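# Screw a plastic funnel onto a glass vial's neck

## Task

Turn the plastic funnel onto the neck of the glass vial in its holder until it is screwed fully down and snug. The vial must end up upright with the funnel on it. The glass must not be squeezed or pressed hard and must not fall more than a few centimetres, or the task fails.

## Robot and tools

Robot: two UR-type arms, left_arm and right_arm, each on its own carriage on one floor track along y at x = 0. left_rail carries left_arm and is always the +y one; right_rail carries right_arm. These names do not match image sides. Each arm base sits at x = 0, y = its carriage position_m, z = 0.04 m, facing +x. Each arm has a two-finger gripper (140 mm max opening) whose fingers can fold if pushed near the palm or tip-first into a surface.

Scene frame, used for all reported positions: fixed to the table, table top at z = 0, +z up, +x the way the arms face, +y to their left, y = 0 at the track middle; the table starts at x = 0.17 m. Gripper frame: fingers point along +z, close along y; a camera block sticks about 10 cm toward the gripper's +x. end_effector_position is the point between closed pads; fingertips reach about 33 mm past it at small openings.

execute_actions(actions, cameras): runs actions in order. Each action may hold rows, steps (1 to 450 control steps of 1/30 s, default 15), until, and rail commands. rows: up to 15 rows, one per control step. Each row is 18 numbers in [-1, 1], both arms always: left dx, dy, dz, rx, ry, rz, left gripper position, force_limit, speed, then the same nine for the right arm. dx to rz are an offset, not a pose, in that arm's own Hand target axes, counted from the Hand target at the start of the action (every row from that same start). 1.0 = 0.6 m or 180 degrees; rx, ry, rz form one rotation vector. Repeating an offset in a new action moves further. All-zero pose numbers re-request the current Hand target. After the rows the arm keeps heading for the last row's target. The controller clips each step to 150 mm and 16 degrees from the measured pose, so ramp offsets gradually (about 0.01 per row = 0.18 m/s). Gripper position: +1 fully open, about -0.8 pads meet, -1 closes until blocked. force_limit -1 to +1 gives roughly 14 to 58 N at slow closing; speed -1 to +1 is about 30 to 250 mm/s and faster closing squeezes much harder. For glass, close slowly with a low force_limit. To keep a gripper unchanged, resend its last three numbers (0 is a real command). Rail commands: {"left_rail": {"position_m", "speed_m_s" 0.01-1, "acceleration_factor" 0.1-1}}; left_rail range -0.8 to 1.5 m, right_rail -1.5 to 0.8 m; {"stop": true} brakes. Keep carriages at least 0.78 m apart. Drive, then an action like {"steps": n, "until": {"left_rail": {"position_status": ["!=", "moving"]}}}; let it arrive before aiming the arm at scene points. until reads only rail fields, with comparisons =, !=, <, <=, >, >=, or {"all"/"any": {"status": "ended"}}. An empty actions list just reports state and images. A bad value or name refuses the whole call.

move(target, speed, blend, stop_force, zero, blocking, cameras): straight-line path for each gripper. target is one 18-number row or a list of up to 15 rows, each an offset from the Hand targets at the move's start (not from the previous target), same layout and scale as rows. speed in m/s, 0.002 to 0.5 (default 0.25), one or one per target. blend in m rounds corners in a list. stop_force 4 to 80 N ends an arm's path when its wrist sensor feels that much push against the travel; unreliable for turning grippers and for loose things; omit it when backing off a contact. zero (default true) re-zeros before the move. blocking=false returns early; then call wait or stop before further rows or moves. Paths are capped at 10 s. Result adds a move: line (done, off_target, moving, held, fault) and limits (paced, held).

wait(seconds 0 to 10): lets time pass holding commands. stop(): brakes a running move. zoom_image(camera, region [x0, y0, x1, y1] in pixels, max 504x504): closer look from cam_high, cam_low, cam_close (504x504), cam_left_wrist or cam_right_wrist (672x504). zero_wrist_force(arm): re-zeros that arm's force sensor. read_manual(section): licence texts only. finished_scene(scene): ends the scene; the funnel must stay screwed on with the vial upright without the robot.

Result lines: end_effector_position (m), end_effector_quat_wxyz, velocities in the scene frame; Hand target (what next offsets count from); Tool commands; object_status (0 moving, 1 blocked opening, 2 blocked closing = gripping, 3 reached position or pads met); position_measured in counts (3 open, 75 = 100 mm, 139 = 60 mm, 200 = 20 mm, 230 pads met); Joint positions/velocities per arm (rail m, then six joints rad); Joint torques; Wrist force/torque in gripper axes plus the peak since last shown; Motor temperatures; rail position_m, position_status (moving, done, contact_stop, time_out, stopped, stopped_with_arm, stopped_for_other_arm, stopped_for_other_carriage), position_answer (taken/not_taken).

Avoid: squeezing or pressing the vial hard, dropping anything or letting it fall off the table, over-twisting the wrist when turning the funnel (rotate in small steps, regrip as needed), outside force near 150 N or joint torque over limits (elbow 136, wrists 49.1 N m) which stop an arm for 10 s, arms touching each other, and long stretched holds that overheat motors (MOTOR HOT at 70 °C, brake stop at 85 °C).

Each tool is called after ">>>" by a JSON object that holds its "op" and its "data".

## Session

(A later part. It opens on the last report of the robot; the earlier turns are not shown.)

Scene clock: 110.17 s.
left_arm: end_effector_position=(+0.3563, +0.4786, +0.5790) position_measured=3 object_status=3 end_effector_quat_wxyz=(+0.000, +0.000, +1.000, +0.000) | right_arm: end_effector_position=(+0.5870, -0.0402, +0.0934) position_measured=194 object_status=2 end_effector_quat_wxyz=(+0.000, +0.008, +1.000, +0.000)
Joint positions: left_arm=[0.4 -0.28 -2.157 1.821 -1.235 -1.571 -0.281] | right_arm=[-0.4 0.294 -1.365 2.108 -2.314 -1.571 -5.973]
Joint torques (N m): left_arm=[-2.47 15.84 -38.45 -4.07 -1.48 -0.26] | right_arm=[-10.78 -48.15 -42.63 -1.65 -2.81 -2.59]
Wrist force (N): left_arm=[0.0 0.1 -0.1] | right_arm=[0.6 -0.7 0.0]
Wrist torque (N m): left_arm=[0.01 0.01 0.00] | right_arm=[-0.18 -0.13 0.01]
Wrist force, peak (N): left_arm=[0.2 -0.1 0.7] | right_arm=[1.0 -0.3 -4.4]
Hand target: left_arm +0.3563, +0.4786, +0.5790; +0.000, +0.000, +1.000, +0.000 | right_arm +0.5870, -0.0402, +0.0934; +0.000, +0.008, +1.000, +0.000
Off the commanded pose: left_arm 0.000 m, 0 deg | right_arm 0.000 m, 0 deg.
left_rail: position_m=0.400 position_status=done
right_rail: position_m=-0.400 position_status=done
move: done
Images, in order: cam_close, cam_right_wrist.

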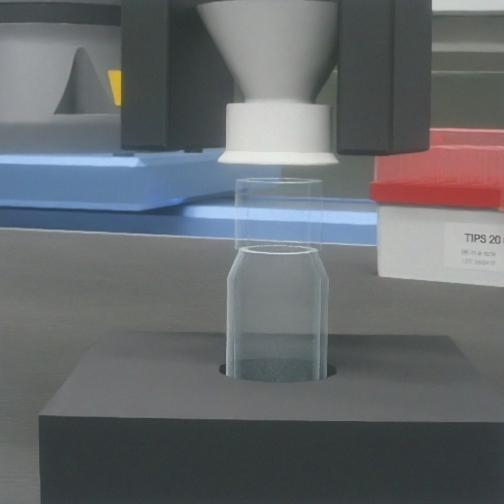

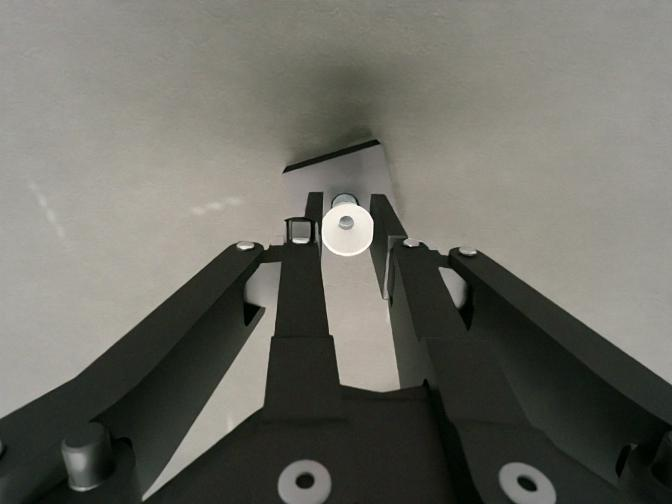

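>>> {"op": "move", "data": {"target": [0,0,0,0,0,0,1,1,1,-0.0013,0.0007,0.0025,0,0,0,-1,-0.05,-1], "speed": 0.02, "cameras": []}}

>>> {"op": "move", "data": {"target": [0,0,0,0,0,0,1,1,1,0.0,0.0,0.02,0,0,0,-1,-0.05,-1], "speed": 0.004, "stop_force": 4, "cameras": ["cam_right_wrist","cam_close"]}}

>>> {"op": "zoom_image", "data": {"camera": "cam_right_wrist", "region": [300, 180, 390, 260]}}

>>> {"op": "zoom_image", "data": {"camera": "cam_close", "region": [180, 60, 400, 260]}}

Scene clock: 111.63 s.
Wrist force, peak (N): left_arm=[-0.2 0.0 0.7] | right_arm=[0.6 -0.2 0.9]
Off the commanded pose: left_arm 0.000 m, 0 deg | right_arm 0.000 m, 0 deg.
left_rail: position_m=0.400 position_status=done
right_rail: position_m=-0.400 position_status=done
move: done

Scene clock: 114.53 s.
left_arm: end_effector_position=(+0.3563, +0.4786, +0.5790) position_measured=3 object_status=3 end_effector_quat_wxyz=(+0.000, +0.000, +1.000, +0.000) | right_arm: end_effector_position=(+0.5878, -0.0398, +0.0858) position_measured=194 object_status=2 end_effector_quat_wxyz=(+0.000, +0.008, +1.000, +0.000)
Joint positions: left_arm=[0.4 -0.28 -2.157 1.821 -1.235 -1.571 -0.281] | right_arm=[-0.4 0.294 -1.354 2.111 -2.328 -1.571 -5.973]
Joint torques (N m): left_arm=[-4.07 13.31 -39.52 -4.42 -1.54 -0.41] | right_arm=[7.28 -73.76 -38.98 -1.64 -2.27 3.07]
Wrist force (N): left_arm=[0.2 0.1 0.3] | right_arm=[0.6 -1.5 -4.1]
Wrist torque (N m): left_arm=[0.03 -0.04 0.00] | right_arm=[-0.19 -0.13 0.01]
Wrist force, peak (N): left_arm=[0.4 -0.5 0.6] | right_arm=[0.7 -1.4 -5.3]
Hand target: left_arm +0.3563, +0.4786, +0.5790; +0.000, +0.000, +1.000, +0.000 | right_arm +0.5878, -0.0398, +0.0858; +0.000, +0.008, +1.000, +0.000 (not the last commanded pose)
Off the commanded pose: left_arm 0.000 m, 0 deg | right_arm 0.006 m, 0 deg.
left_rail: position_m=0.400 position_status=done
right_rail: position_m=-0.400 position_status=done
move: contact (right_arm)
Images, in order: cam_close, cam_right_wrist.

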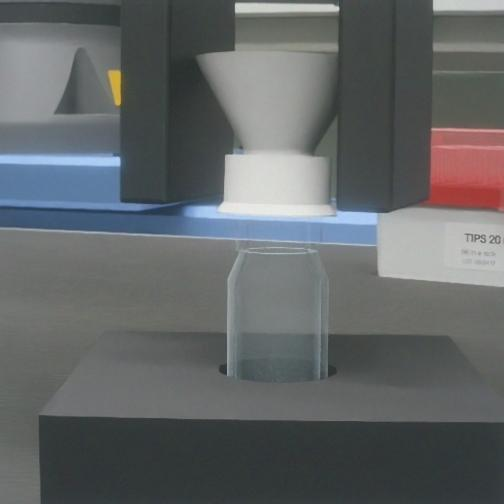

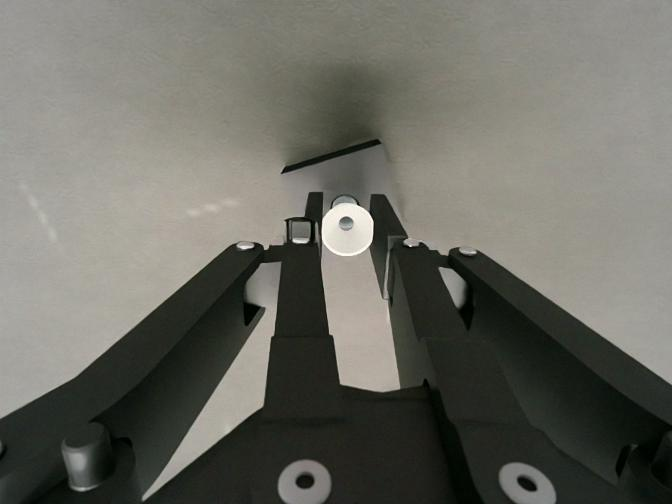

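Scaled by 5.600 from the camera's 672x504 image, which has a finer 960x720 frame.

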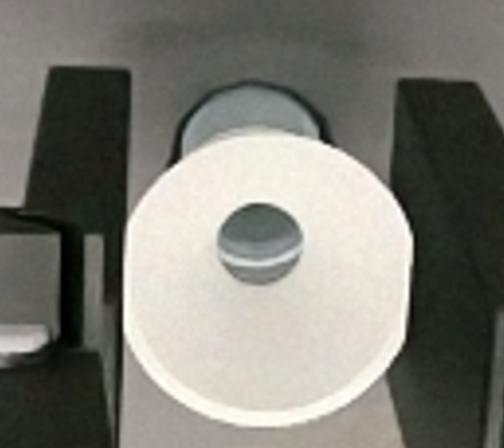

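Scaled by 2.291 from the camera's 504x504 image, which has a finer 720x720 frame.

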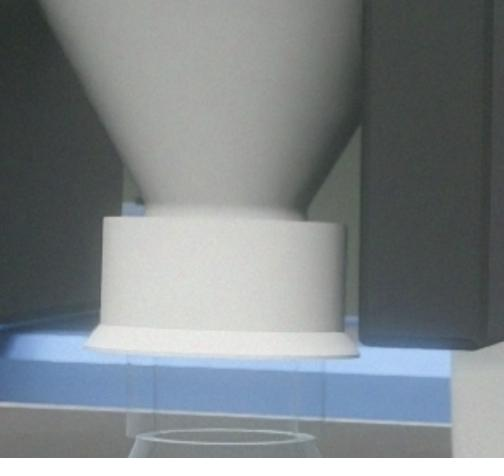

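>>> {"op": "move", "data": {"target": [0,0,0,0,0,0,1,1,1,0,0.0003,0.0,0,0,0.5,-1,-0.05,-1], "speed": 0.2, "cameras": ["cam_close"]}}

>>> {"op": "execute_actions", "data": {"actions": [], "cameras": ["cam_right_wrist"]}}

>>> {"op": "zoom_image", "data": {"camera": "cam_right_wrist", "region": [300, 180, 390, 260]}}

Scene clock: 119.77 s.
Wrist force, peak (N): left_arm=[0.4 -0.2 0.8] | right_arm=[0.5 -1.2 -4.4]
Off the commanded pose: left_arm 0.000 m, 0 deg | right_arm 0.000 m, 0 deg.
left_rail: position_m=0.400 position_status=done
right_rail: position_m=-0.400 position_status=done
move: done
Images, in order: cam_close.

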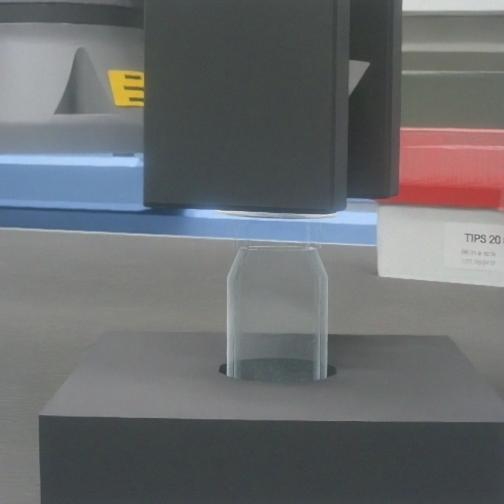

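Scene clock: 119.77 s.
left_arm: end_effector_position=(+0.3563, +0.4786, +0.5790) position_measured=3 object_status=3 end_effector_quat_wxyz=(+0.000, +0.000, +1.000, +0.000) | right_arm: end_effector_position=(+0.5879, -0.0396, +0.0858) position_measured=194 object_status=2 end_effector_quat_wxyz=(+0.000, +0.713, +0.702, +0.000)
Joint positions: left_arm=[0.4 -0.28 -2.157 1.821 -1.235 -1.571 -0.281] | right_arm=[-0.4 0.295 -1.354 2.111 -2.328 -1.571 -4.402]
Joint velocities: within noise
Joint torques (N m): left_arm=[-2.59 14.81 -39.37 -4.29 -1.59 -0.09] | right_arm=[7.65 -49.26 -41.07 -1.57 -3.11 3.07]
Motor temperatures (°C): left_arm=[32 34 36 36 38 37] | right_arm=[33 30 35 39 36 38]
Wrist force (N): left_arm=[-0.2 -0.4 0.4] | right_arm=[0.8 -1.0 -0.1]
Wrist torque (N m): left_arm=[-0.10 0.05 0.00] | right_arm=[-0.29 -0.15 0.00]
Wrist force, peak (N): left_arm=[-0.2 -0.4 0.4] | right_arm=[0.8 -1.0 -0.1]
Hand target: left_arm +0.3563, +0.4786, +0.5790; +0.000, +0.000, +1.000, +0.000 | right_arm +0.5878, -0.0396, +0.0858; +0.000, +0.713, +0.702, +0.000
Tool commands: left_gripper/position=+1.0 left_gripper/force_limit=+1.0 left_gripper/speed=+1.0 right_gripper/position=-1.0 right_gripper/force_limit=-0.05 right_gripper/speed=-1.0
Off the commanded pose: left_arm 0.000 m, 0 deg | right_arm 0.000 m, 0 deg.
left_rail: position_m=0.400 position_status=done
right_rail: position_m=-0.400 position_status=done
Images, in order (width x height): cam_right_wrist 672x504.

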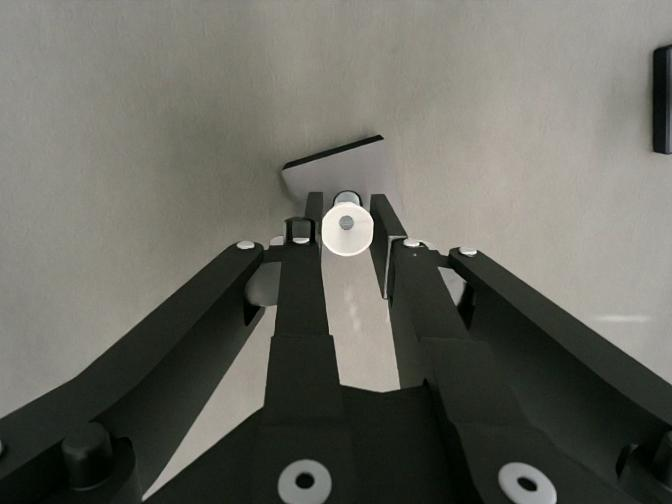

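Scaled by 5.600 from the camera's 672x504 image, which has a finer 960x720 frame.

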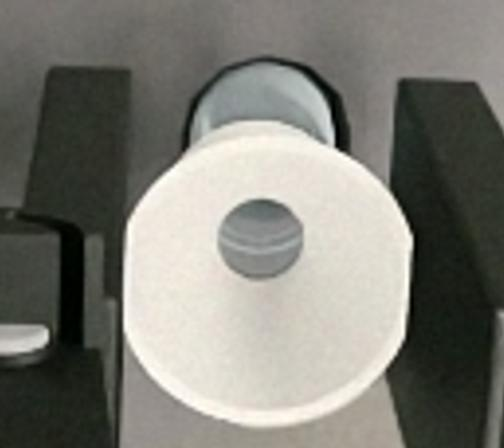

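>>> {"op": "move", "data": {"target": [0,0,0,0,0,0,1,1,1,0,0,0.01,0,0,0,-1,-0.05,-1], "speed": 0.003, "stop_force": 5, "cameras": []}}

>>> {"op": "move", "data": {"target": [0,0,0,0,0,0,1,1,1,0,0.0,0.001,0,0,0.5,-1,-0.05,-1], "speed": 0.25, "cameras": ["cam_close","cam_right_wrist"]}}

>>> {"op": "zoom_image", "data": {"camera": "cam_close", "region": [180, 60, 400, 260]}}

Scene clock: 121.90 s.
Wrist force, peak (N): left_arm=[0.2 0.0 0.8] | right_arm=[1.1 -0.1 -7.5]
Off the commanded pose: left_arm 0.000 m, 0 deg | right_arm 0.005 m, 0 deg.
left_rail: position_m=0.400 position_status=done
right_rail: position_m=-0.400 position_status=done
move: contact (right_arm)

Scene clock: 125.63 s.
left_arm: end_effector_position=(+0.3563, +0.4786, +0.5790) position_measured=3 object_status=3 end_effector_quat_wxyz=(+0.000, +0.000, +1.000, +0.000) | right_arm: end_effector_position=(+0.5879, -0.0396, +0.0847) position_measured=194 object_status=2 end_effector_quat_wxyz=(+0.000, +1.000, -0.008, +0.000) end_effector_velocity=(+0.001, +0.000, +0.001) end_effector_angular_velocity=(-0.001, -0.001, -0.005)
Joint positions: left_arm=[0.4 -0.28 -2.157 1.821 -1.235 -1.571 -0.28] | right_arm=[-0.4 0.295 -1.352 2.112 -2.331 -1.571 -2.831]
Joint velocities: left_arm=[within noise] | right_arm=[0 0 0 -0.001 0 -0.001 0.005]
Joint torques (N m): left_arm=[-1.55 15.24 -39.22 -4.28 -1.59 -0.28] | right_arm=[7.61 -43.14 -38.44 -3.09 -3.3 3.03]
Wrist force (N): left_arm=[0.1 0.0 0.4] | right_arm=[0.5 -1.7 -6.3]
Wrist torque (N m): left_arm=[0.00 -0.02 0.00] | right_arm=[-0.22 -0.10 0.01]
Wrist force, peak (N): left_arm=[0.4 -0.1 0.7] | right_arm=[0.5 -1.3 -7.2]
Hand target: left_arm +0.3563, +0.4786, +0.5790; +0.000, +0.000, +1.000, +0.000 | right_arm +0.5879, -0.0396, +0.0847; +0.000, +1.000, -0.008, +0.000
Off the commanded pose: left_arm 0.000 m, 0 deg | right_arm 0.000 m, 0 deg.
left_rail: position_m=0.400 position_status=done
right_rail: position_m=-0.400 position_status=done
move: done
Images, in order: cam_close, cam_right_wrist.

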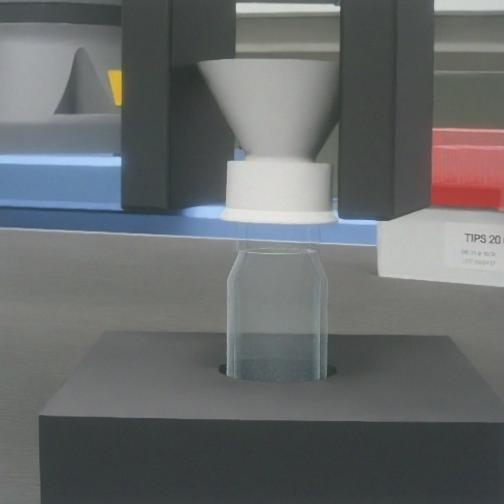

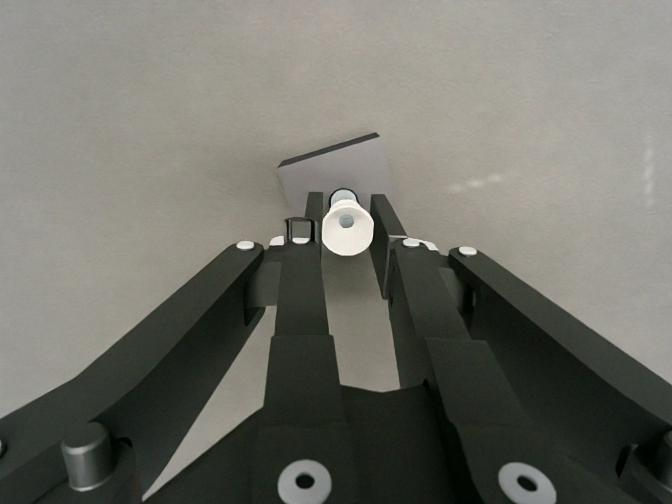

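Scaled by 2.291 from the camera's 504x504 image, which has a finer 720x720 frame.

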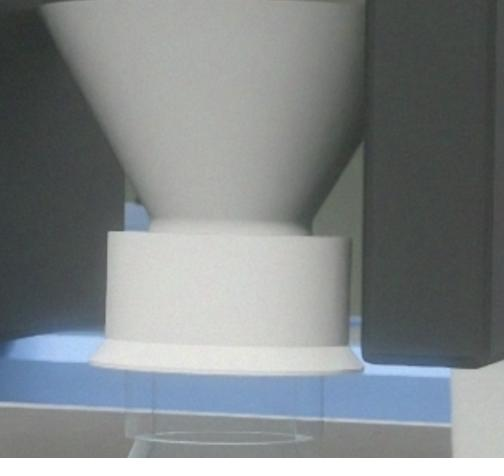

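>>> {"op": "move", "data": {"target": [[0,0,0,0,0,0,1,1,1,0,0,0.0005,0,0,0.5,-1,-0.05,-1],[0,0,0,0,0,0,1,1,1,0,0,0.001,0,0,0.99,-1,-0.05,-1]], "speed": 0.3, "cameras": ["cam_close"]}}

>>> {"op": "move", "data": {"target": [0,0,0,0,0,0,1,1,1,0,0,0.01,0,0,0,-1,-0.05,-1], "speed": 0.003, "stop_force": 5, "cameras": ["cam_close","cam_right_wrist"]}}

>>> {"op": "zoom_image", "data": {"camera": "cam_close", "region": [180, 60, 400, 260]}}

Scene clock: 132.77 s.
Wrist force, peak (N): left_arm=[0.1 -0.6 0.8] | right_arm=[0.7 -1.7 -6.5]
Off the commanded pose: left_arm 0.000 m, 0 deg | right_arm 0.000 m, 0 deg.
left_rail: position_m=0.400 position_status=done
right_rail: position_m=-0.400 position_status=done
move: done
Images, in order: cam_close.

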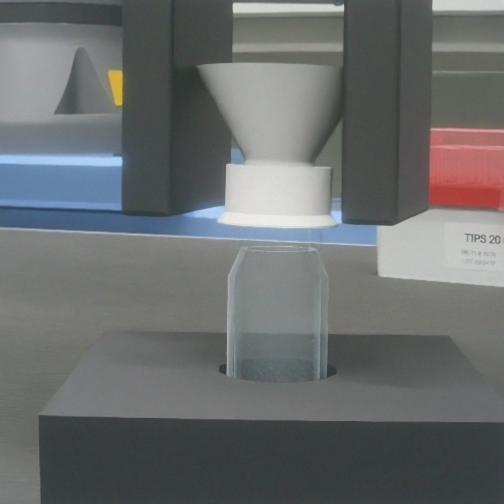

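Scene clock: 134.30 s.
left_arm: end_effector_position=(+0.3563, +0.4786, +0.5790) position_measured=3 object_status=3 end_effector_quat_wxyz=(+0.000, +0.000, +1.000, +0.000) | right_arm: end_effector_position=(+0.5880, -0.0396, +0.0834) position_measured=194 object_status=2 end_effector_quat_wxyz=(+0.000, -0.008, +1.000, +0.000)
Joint positions: left_arm=[0.4 -0.28 -2.157 1.821 -1.235 -1.571 -0.28] | right_arm=[-0.4 0.295 -1.35 2.113 -2.333 -1.571 0.279]
Joint torques (N m): left_arm=[-2.26 15.87 -39.19 -4.46 -1.86 -0.2] | right_arm=[6.55 -71.5 -37.76 -1.21 -3.36 2.89]
Wrist force (N): left_arm=[-0.2 -0.1 0.3] | right_arm=[0.7 0.4 -5.6]
Wrist torque (N m): left_arm=[-0.02 0.05 0.00] | right_arm=[-0.12 -0.16 0.00]
Wrist force, peak (N): left_arm=[0.5 0.2 0.5] | right_arm=[0.3 0.7 -7.7]
Hand target: left_arm +0.3563, +0.4786, +0.5790; +0.000, +0.000, +1.000, +0.000 | right_arm +0.5880, -0.0396, +0.0834; +0.000, -0.008, +1.000, +0.000 (not the last commanded pose)
Off the commanded pose: left_arm 0.000 m, 0 deg | right_arm 0.005 m, 0 deg.
left_rail: position_m=0.400 position_status=done
right_rail: position_m=-0.400 position_status=done
move: contact (right_arm)
Images, in order: cam_close, cam_right_wrist.

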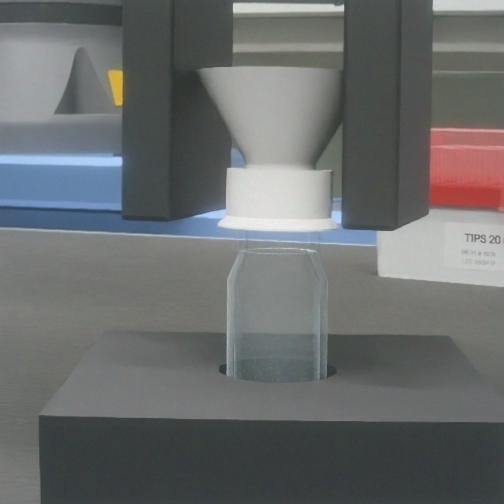

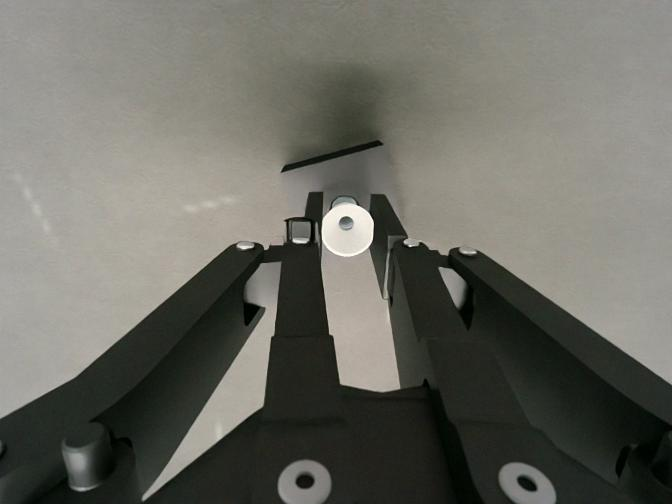

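Scaled by 2.291 from the camera's 504x504 image, which has a finer 720x720 frame.

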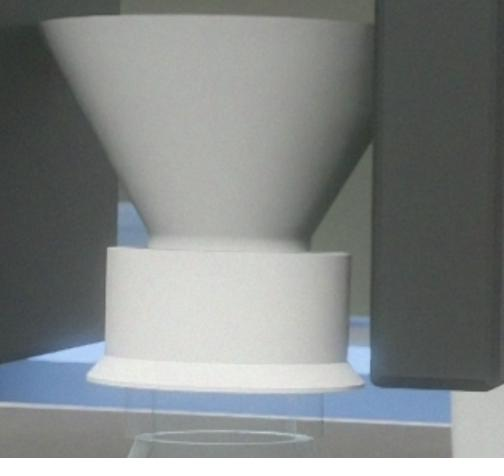

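>>> {"op": "move", "data": {"target": [[0,0,0,0,0,0,1,1,1,0,0,0.0007,0,0,0.5,-1,-0.05,-1],[0,0,0,0,0,0,1,1,1,0,0,0.0016,0,0,0.99,-1,-0.05,-1]], "speed": 0.3, "cameras": []}}

>>> {"op": "move", "data": {"target": [0,0,0,0,0,0,1,1,1,0,0,0.01,0,0,0,-1,-0.05,-1], "speed": 0.003, "stop_force": 5, "cameras": ["cam_close","cam_right_wrist"]}}

>>> {"op": "zoom_image", "data": {"camera": "cam_close", "region": [180, 60, 400, 260]}}

Scene clock: 142.57 s.
Wrist force, peak (N): left_arm=[0.9 0.2 0.4] | right_arm=[0.6 0.3 -6.4]
Off the commanded pose: left_arm 0.000 m, 0 deg | right_arm 0.000 m, 0 deg.
left_rail: position_m=0.400 position_status=done
right_rail: position_m=-0.400 position_status=done
move: done

Scene clock: 144.00 s.
left_arm: end_effector_position=(+0.3563, +0.4786, +0.5790) position_measured=3 object_status=3 end_effector_quat_wxyz=(+0.000, +0.000, +1.000, +0.000) | right_arm: end_effector_position=(+0.5881, -0.0395, +0.0819) position_measured=194 object_status=2 end_effector_quat_wxyz=(+0.000, +1.000, +0.024, +0.000)
Joint positions: left_arm=[0.4 -0.28 -2.157 1.821 -1.235 -1.571 -0.281] | right_arm=[-0.4 0.295 -1.348 2.114 -2.336 -1.571 3.389]
Joint torques (N m): left_arm=[-0.91 14.97 -39.59 -4.54 -1.72 -0.17] | right_arm=[6.25 -72.79 -37.6 -1.11 -2.75 3.04]
Wrist force (N): left_arm=[0.2 0.1 0.4] | right_arm=[0.9 -0.6 -7.1]
Wrist torque (N m): left_arm=[0.03 -0.04 0.00] | right_arm=[-0.01 -0.19 0.01]
Wrist force, peak (N): left_arm=[0.4 -0.1 0.7] | right_arm=[0.6 -1.2 -7.8]
Hand target: left_arm +0.3563, +0.4786, +0.5790; +0.000, +0.000, +1.000, +0.000 | right_arm +0.5881, -0.0395, +0.0820; +0.000, +1.000, +0.024, +0.000 (not the last commanded pose)
Off the commanded pose: left_arm 0.000 m, 0 deg | right_arm 0.005 m, 0 deg.
left_rail: position_m=0.400 position_status=done
right_rail: position_m=-0.400 position_status=done
move: contact (right_arm)
Images, in order: cam_close, cam_right_wrist.

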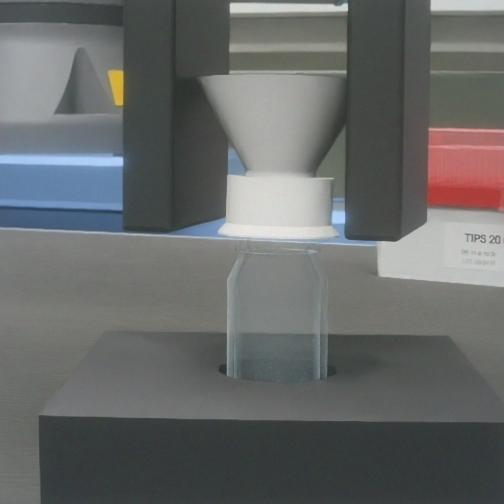

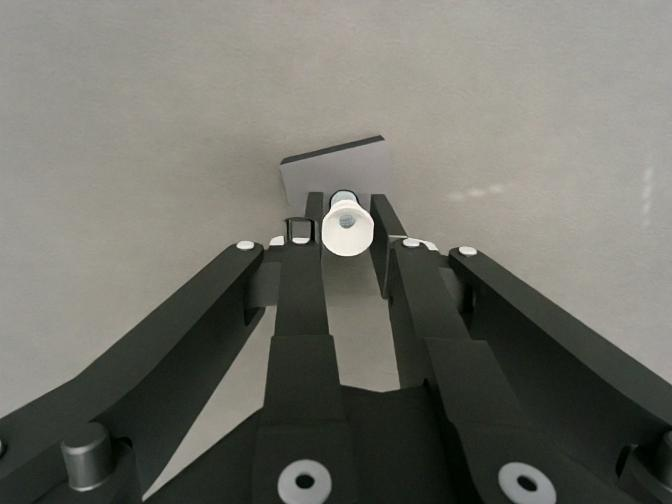

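Scaled by 2.291 from the camera's 504x504 image, which has a finer 720x720 frame.

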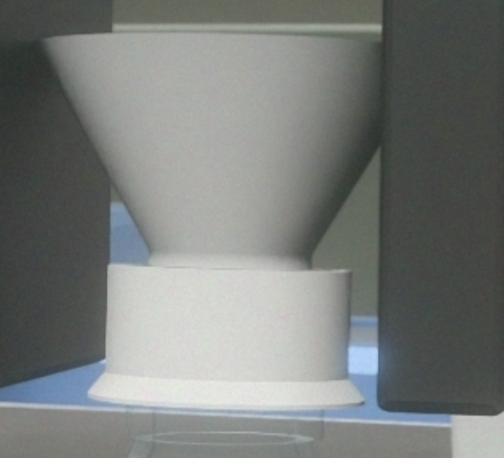

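>>> {"op": "move", "data": {"target": [[0,0,0,0,0,0,1,1,1,0,0,0.0007,0,0,0.4,-1,-0.05,-1],[0,0,0,0,0,0,1,1,1,0,0,0.0014,0,0,0.8,-1,-0.05,-1]], "speed": 0.2, "cameras": ["cam_close","cam_right_wrist"]}}

>>> {"op": "zoom_image", "data": {"camera": "cam_close", "region": [180, 60, 400, 260]}}

Scene clock: 152.07 s.
left_arm: end_effector_position=(+0.3563, +0.4786, +0.5790) position_measured=3 object_status=3 end_effector_quat_wxyz=(+0.000, +0.000, +1.000, +0.000) | right_arm: end_effector_position=(+0.5881, -0.0396, +0.0811) position_measured=194 object_status=2 end_effector_quat_wxyz=(+0.000, -0.331, +0.944, +0.000)
Joint positions: left_arm=[0.4 -0.28 -2.157 1.821 -1.235 -1.571 -0.281] | right_arm=[-0.4 0.295 -1.347 2.114 -2.338 -1.571 5.902]
Joint torques (N m): left_arm=[-0.11 13.55 -40 -4.59 -1.5 -0.25] | right_arm=[7.15 -46.22 -40.29 -5.32 -3.04 3.32]
Wrist force (N): left_arm=[0.0 -0.3 0.5] | right_arm=[1.0 -0.3 -2.8]
Wrist torque (N m): left_arm=[-0.06 0.00 0.00] | right_arm=[-0.11 -0.26 0.01]
Wrist force, peak (N): left_arm=[-0.1 -0.2 0.9] | right_arm=[0.4 -1.7 -7.1]
Hand target: left_arm +0.3563, +0.4786, +0.5790; +0.000, +0.000, +1.000, +0.000 | right_arm +0.5881, -0.0395, +0.0811; +0.000, -0.331, +0.944, +0.000
Off the commanded pose: left_arm 0.000 m, 0 deg | right_arm 0.000 m, 0 deg.
left_rail: position_m=0.400 position_status=done
right_rail: position_m=-0.400 position_status=done
move: done
Images, in order: cam_close, cam_right_wrist.

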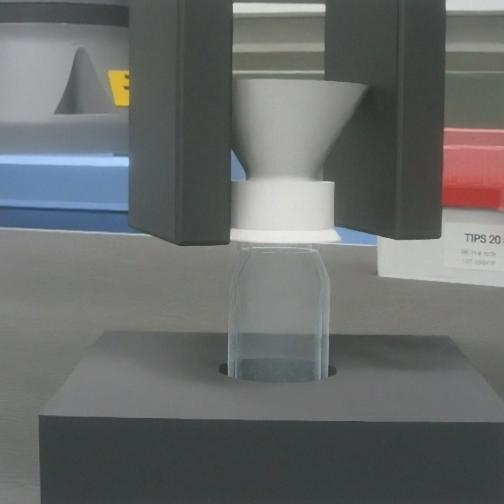

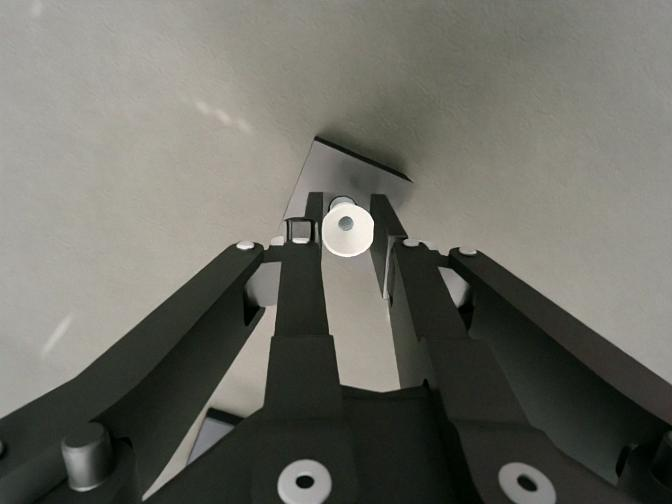

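Scaled by 2.291 from the camera's 504x504 image, which has a finer 720x720 frame.

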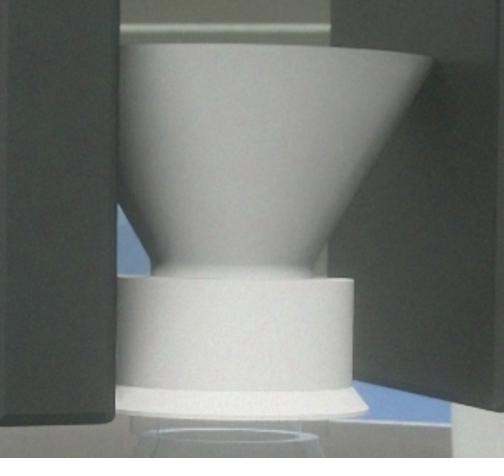

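>>> {"op": "move", "data": {"target": [0,0,0,0,0,0,1,1,1,0,0,0,0,0,0,-0.2,-0.05,-1], "cameras": ["cam_close","cam_right_wrist"]}}

>>> {"op": "move", "data": {"target": [[0,0,0,0,0,0,1,1,1,0,0,0,0,0,-0.66,-0.2,-0.05,-1],[0,0,0,0,0,0,1,1,1,0,0,0,0,0,0.68,-0.2,-0.05,-1],[0,0,0,0,0,0,1,1,1,0,0,0,0,0,0.02,-0.2,-0.05,-1],[0,0,0,0,0,0,1,1,1,0,0,0,0,0,-0.64,-0.2,-0.05,-1]], "speed": 0.5, "cameras": ["cam_close","cam_right_wrist"]}}

Scene clock: 154.30 s.
Wrist force, peak (N): left_arm=[0.2 -0.9 0.3] | right_arm=[0.1 -0.8 -2.8]
Off the commanded pose: left_arm 0.000 m, 0 deg | right_arm 0.000 m, 0 deg.
left_rail: position_m=0.400 position_status=done
right_rail: position_m=-0.400 position_status=done
move: done
Images, in order: cam_close, cam_right_wrist.

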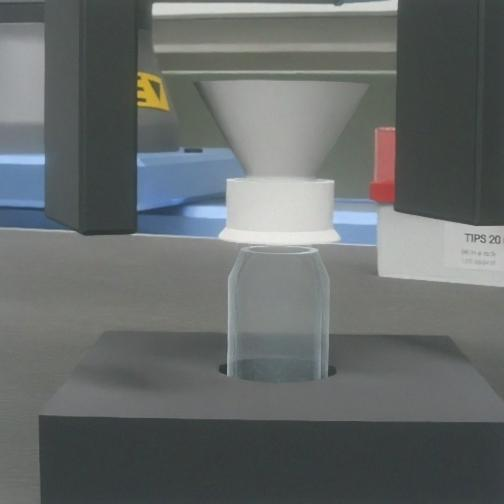

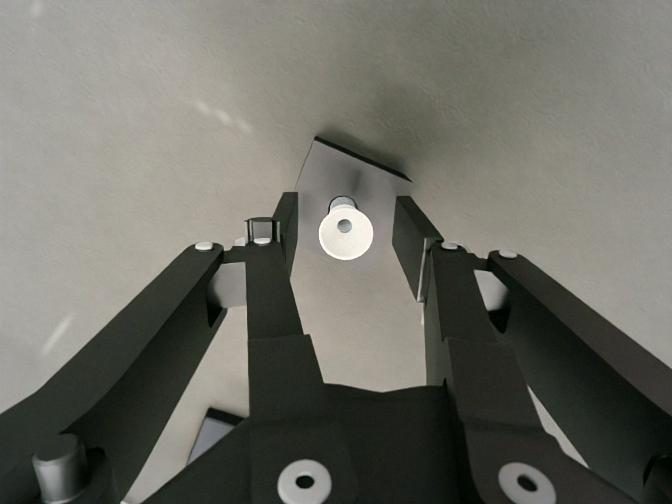

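Scene clock: 164.43 s.
left_arm: end_effector_position=(+0.3563, +0.4786, +0.5790) position_measured=3 object_status=3 end_effector_quat_wxyz=(+0.000, +0.000, +1.000, +0.000) | right_arm: end_effector_position=(+0.5881, -0.0395, +0.0811) position_measured=154 object_status=3 end_effector_quat_wxyz=(+0.000, +0.974, -0.226, +0.000)
Joint positions: left_arm=[0.4 -0.28 -2.157 1.821 -1.235 -1.571 -0.281] | right_arm=[-0.4 0.295 -1.347 2.114 -2.338 -1.571 -2.391]
Joint torques (N m): left_arm=[-1.22 13.53 -40.63 -4.43 -1.67 -0.35] | right_arm=[-15.18 -78.82 -29.36 -1.85 3.75 -2.76]
Wrist force (N): left_arm=[0.5 0.0 0.5] | right_arm=[0.5 -0.9 0.3]
Wrist torque (N m): left_arm=[0.00 -0.10 0.00] | right_arm=[-0.24 -0.11 0.01]
Wrist force, peak (N): left_arm=[0.5 -0.1 0.8] | right_arm=[1.1 0.0 1.4]
Hand target: left_arm +0.3563, +0.4786, +0.5790; +0.000, +0.000, +1.000, +0.000 | right_arm +0.5881, -0.0395, +0.0811; +0.000, +0.974, -0.226, +0.000
Off the commanded pose: left_arm 0.000 m, 0 deg | right_arm 0.000 m, 0 deg.
left_rail: position_m=0.400 position_status=done
right_rail: position_m=-0.400 position_status=done
move: done
Images, in order: cam_close, cam_right_wrist.

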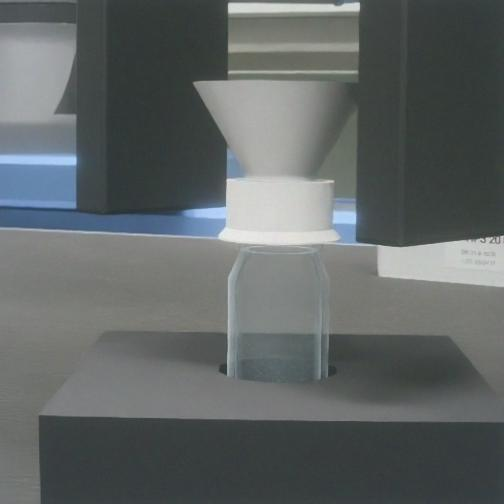

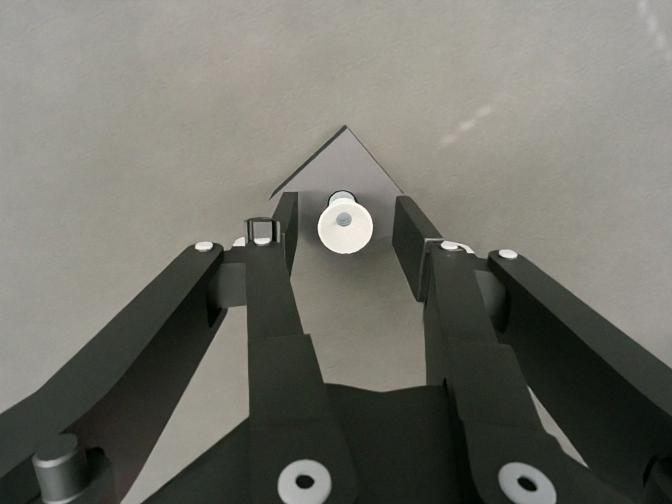

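>>> {"op": "move", "data": {"target": [0,0,0,0,0,0,1,1,1,0,0,0,0,0,0,-1,-0.05,-1], "cameras": []}}

>>> {"op": "move", "data": {"target": [[0,0,0,0,0,0,1,1,1,0,0,0.001,0,0,0.5,-1,-0.05,-1],[0,0,0,0,0,0,1,1,1,0,0,0.002,0,0,0.99,-1,-0.05,-1]], "speed": 0.3, "cameras": ["cam_close","cam_right_wrist"]}}

>>> {"op": "zoom_image", "data": {"camera": "cam_close", "region": [180, 60, 400, 260]}}

Scene clock: 166.63 s.
Wrist force, peak (N): left_arm=[0.2 -0.3 0.7] | right_arm=[1.2 -0.8 0.5]
Off the commanded pose: left_arm 0.000 m, 0 deg | right_arm 0.000 m, 0 deg.
left_rail: position_m=0.400 position_status=done
right_rail: position_m=-0.400 position_status=done
move: done

Scene clock: 173.03 s.
left_arm: end_effector_position=(+0.3563, +0.4786, +0.5790) position_measured=3 object_status=3 end_effector_quat_wxyz=(+0.000, +0.000, +1.000, +0.000) | right_arm: end_effector_position=(+0.5881, -0.0396, +0.0799) position_measured=194 object_status=2 end_effector_quat_wxyz=(+0.000, +0.210, +0.978, +0.000)
Joint positions: left_arm=[0.4 -0.28 -2.157 1.821 -1.235 -1.571 -0.281] | right_arm=[-0.4 0.295 -1.346 2.115 -2.341 -1.571 0.719]
Joint torques (N m): left_arm=[-1.83 16.51 -39.27 -4.4 -2.37 -0.1] | right_arm=[8.96 -46.43 -38.17 -1.09 -3.08 3.24]
Wrist force (N): left_arm=[0.2 -0.1 0.4] | right_arm=[0.4 -0.2 -5.1]
Wrist torque (N m): left_arm=[-0.02 -0.03 0.01] | right_arm=[-0.21 -0.09 -0.03]
Wrist force, peak (N): left_arm=[-0.6 -0.1 0.7] | right_arm=[0.2 0.4 -6.6]
Hand target: left_arm +0.3563, +0.4786, +0.5790; +0.000, +0.000, +1.000, +0.000 | right_arm +0.5881, -0.0395, +0.0799; +0.000, +0.210, +0.978, +0.000
Off the commanded pose: left_arm 0.000 m, 0 deg | right_arm 0.000 m, 0 deg.
left_rail: position_m=0.400 position_status=done
right_rail: position_m=-0.400 position_status=done
move: done
Images, in order: cam_close, cam_right_wrist.

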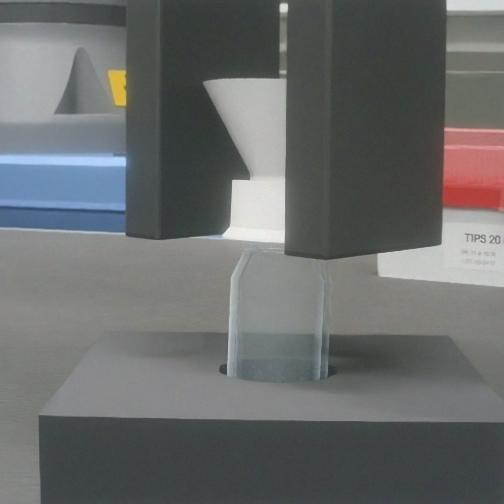

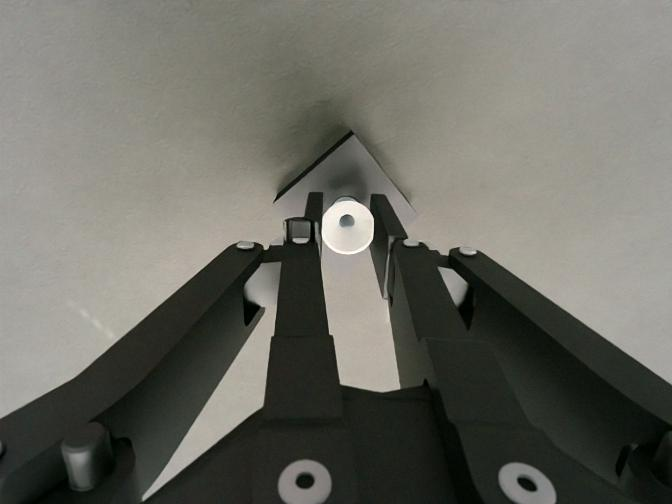

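Scaled by 2.291 from the camera's 504x504 image, which has a finer 720x720 frame.

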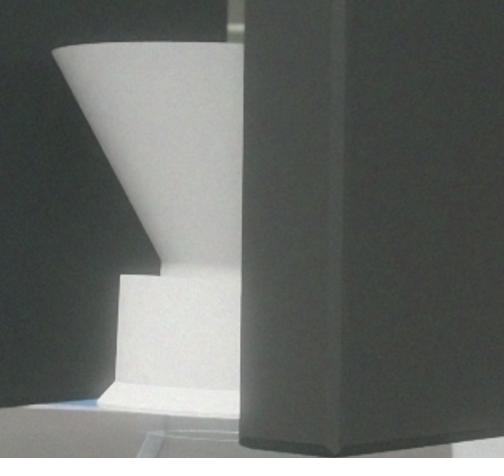

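>>> {"op": "move", "data": {"target": [0,0,0,0,0,0,1,1,1,0,0,-0.001,0,0,0,-0.2,-0.05,-1], "cameras": ["cam_close","cam_right_wrist"]}}

>>> {"op": "zoom_image", "data": {"camera": "cam_close", "region": [180, 60, 400, 260]}}

>>> {"op": "move", "data": {"target": [0,0,0,0,0,0,1,1,1,0,0,0,0,0,0,-1,0.3,-1], "cameras": []}}

>>> {"op": "move", "data": {"target": [0,0,0,0,0,0,1,1,1,0,0,0,0,0,0.3,-1,0.3,-1], "speed": 0.2, "cameras": ["cam_close","cam_right_wrist"]}}

>>> {"op": "zoom_image", "data": {"camera": "cam_close", "region": [180, 60, 400, 260]}}

Scene clock: 175.47 s.
Wrist force, peak (N): left_arm=[0.4 -0.3 0.7] | right_arm=[0.8 0.4 -5.3]
Off the commanded pose: left_arm 0.000 m, 0 deg | right_arm 0.000 m, 0 deg.
left_rail: position_m=0.400 position_status=done
right_rail: position_m=-0.400 position_status=done
move: done
Images, in order: cam_close, cam_right_wrist.

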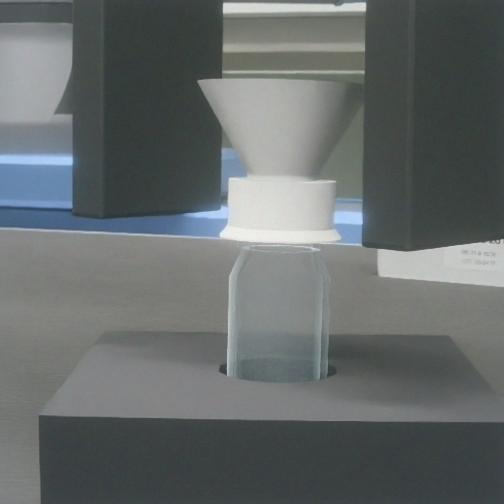

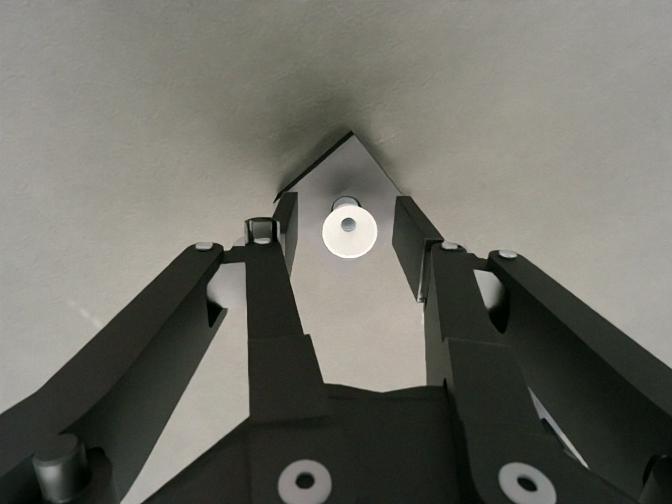

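Scaled by 2.291 from the camera's 504x504 image, which has a finer 720x720 frame.

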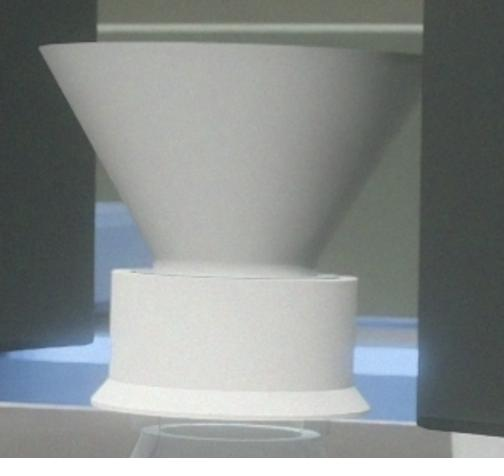

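Scene clock: 176.93 s.
Wrist force, peak (N): left_arm=[-0.5 -0.4 0.3] | right_arm=[1.0 -0.2 1.0]
Off the commanded pose: left_arm 0.000 m, 0 deg | right_arm 0.000 m, 0 deg.
left_rail: position_m=0.400 position_status=done
right_rail: position_m=-0.400 position_status=done
move: done

Scene clock: 179.83 s.
left_arm: end_effector_position=(+0.3563, +0.4786, +0.5790) position_measured=3 object_status=3 end_effector_quat_wxyz=(+0.000, +0.000, +1.000, +0.000) | right_arm: end_effector_position=(+0.5881, -0.0396, +0.0805) position_measured=197 object_status=2 end_effector_quat_wxyz=(+0.000, +0.631, +0.776, +0.000)
Joint positions: left_arm=[0.4 -0.28 -2.157 1.821 -1.235 -1.571 -0.281] | right_arm=[-0.4 0.295 -1.347 2.115 -2.339 -1.571 1.661]
Joint torques (N m): left_arm=[-1.94 15.18 -39.92 -4.4 -2.12 -0.3] | right_arm=[8.54 -58.47 -41.16 -3.58 -3.04 3.35]
Wrist force (N): left_arm=[0.1 -0.3 0.3] | right_arm=[1.2 0.2 0.6]
Wrist torque (N m): left_arm=[-0.08 -0.03 0.00] | right_arm=[-0.21 -0.18 0.00]
Wrist force, peak (N): left_arm=[0.4 -0.6 0.5] | right_arm=[1.0 1.5 0.4]
Hand target: left_arm +0.3563, +0.4786, +0.5790; +0.000, +0.000, +1.000, +0.000 | right_arm +0.5881, -0.0395, +0.0805; +0.000, +0.631, +0.775, +0.000
Off the commanded pose: left_arm 0.000 m, 0 deg | right_arm 0.000 m, 0 deg.
left_rail: position_m=0.400 position_status=done
right_rail: position_m=-0.400 position_status=done
move: done
Images, in order: cam_close, cam_right_wrist.

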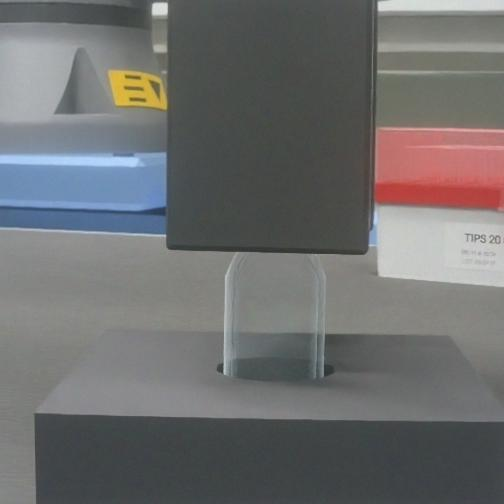

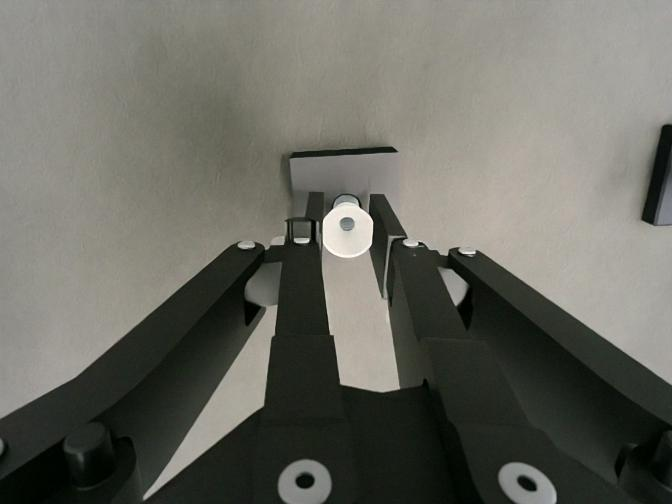

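Scaled by 2.291 from the camera's 504x504 image, which has a finer 720x720 frame.

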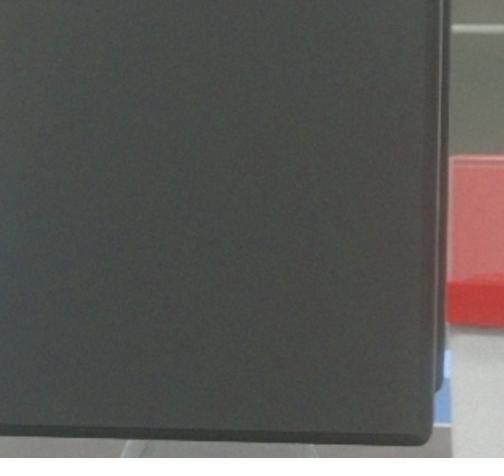

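>>> {"op": "move", "data": {"target": [[0,0,0,0,0,0,1,1,1,0,0,0.001,0,0,0.35,-1,0.3,-1],[0,0,0,0,0,0,1,1,1,0,0,0.0018,0,0,0.7,-1,0.3,-1]], "speed": 0.3}}

Scene clock: 187.27 s.
left_arm: end_effector_position=(+0.3563, +0.4786, +0.5790) position_measured=3 object_status=3 end_effector_quat_wxyz=(+0.000, +0.000, +1.000, +0.000) | right_arm: end_effector_position=(+0.5881, -0.0396, +0.0794) position_measured=197 object_status=2 end_effector_quat_wxyz=(+0.000, +0.978, -0.210, +0.000)
Joint positions: left_arm=[0.4 -0.28 -2.157 1.821 -1.235 -1.571 -0.281] | right_arm=[-0.4 0.295 -1.345 2.115 -2.342 -1.571 3.86]
Joint torques (N m): left_arm=[-2.15 14.02 -40.69 -4.84 -2.4 0.06] | right_arm=[7.02 -41.13 -34.52 0.14 -3.5 2.7]
Wrist force (N): left_arm=[0.2 0.1 0.3] | right_arm=[0.6 -1.8 -11.9]
Wrist torque (N m): left_arm=[0.01 -0.05 -0.01] | right_arm=[-0.01 -0.08 -0.08]
Wrist force, peak (N): left_arm=[0.1 0.0 0.9] | right_arm=[0.7 -2.6 -12.9]
Hand target: left_arm +0.3563, +0.4786, +0.5790; +0.000, +0.000, +1.000, +0.000 | right_arm +0.5881, -0.0395, +0.0794; +0.000, +0.978, -0.210, +0.000
Off the commanded pose: left_arm 0.000 m, 0 deg | right_arm 0.000 m, 0 deg.
left_rail: position_m=0.400 position_status=done
right_rail: position_m=-0.400 position_status=done
move: done

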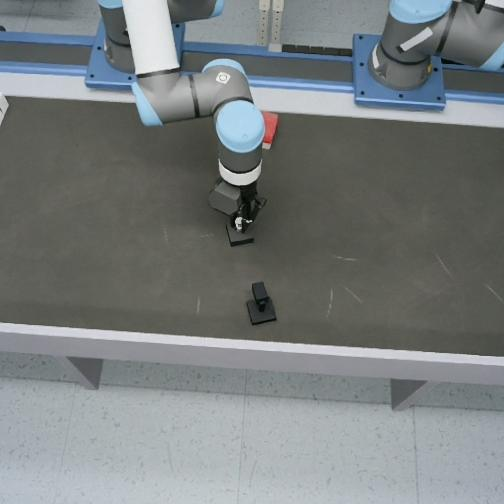

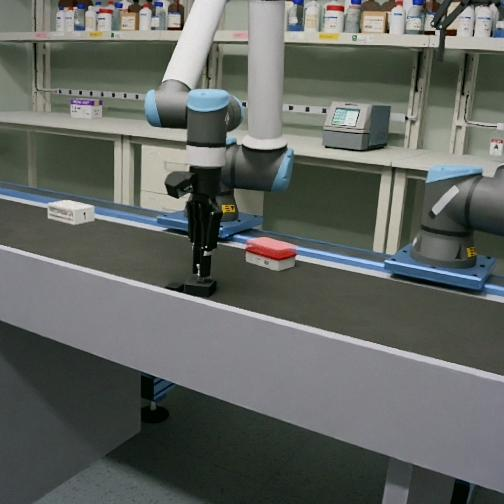

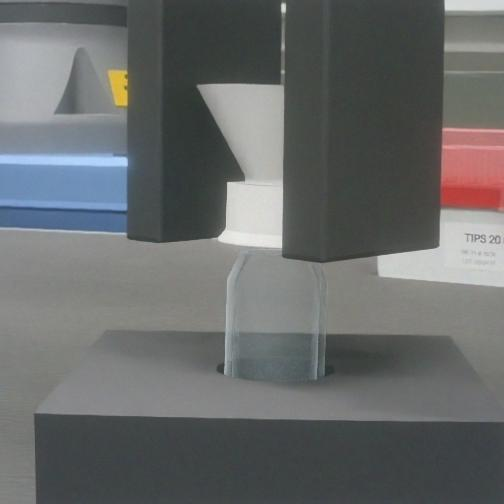

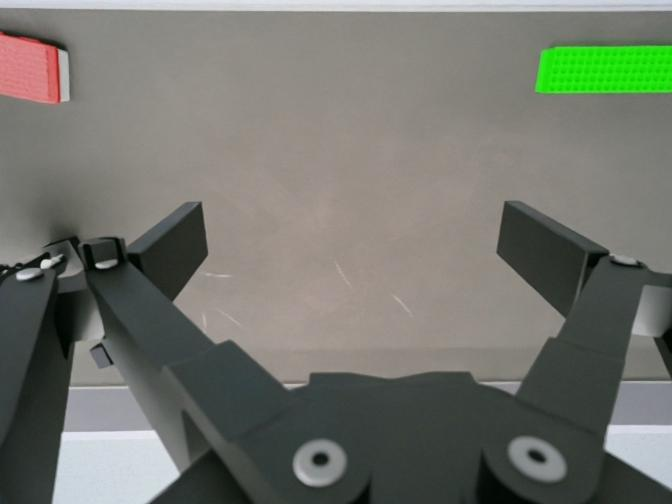

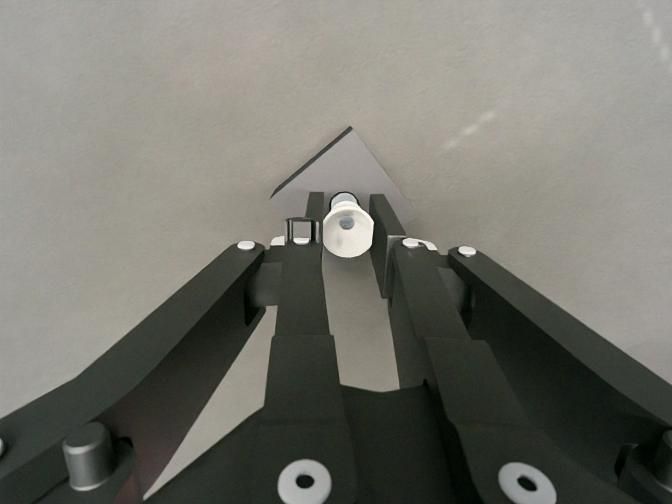

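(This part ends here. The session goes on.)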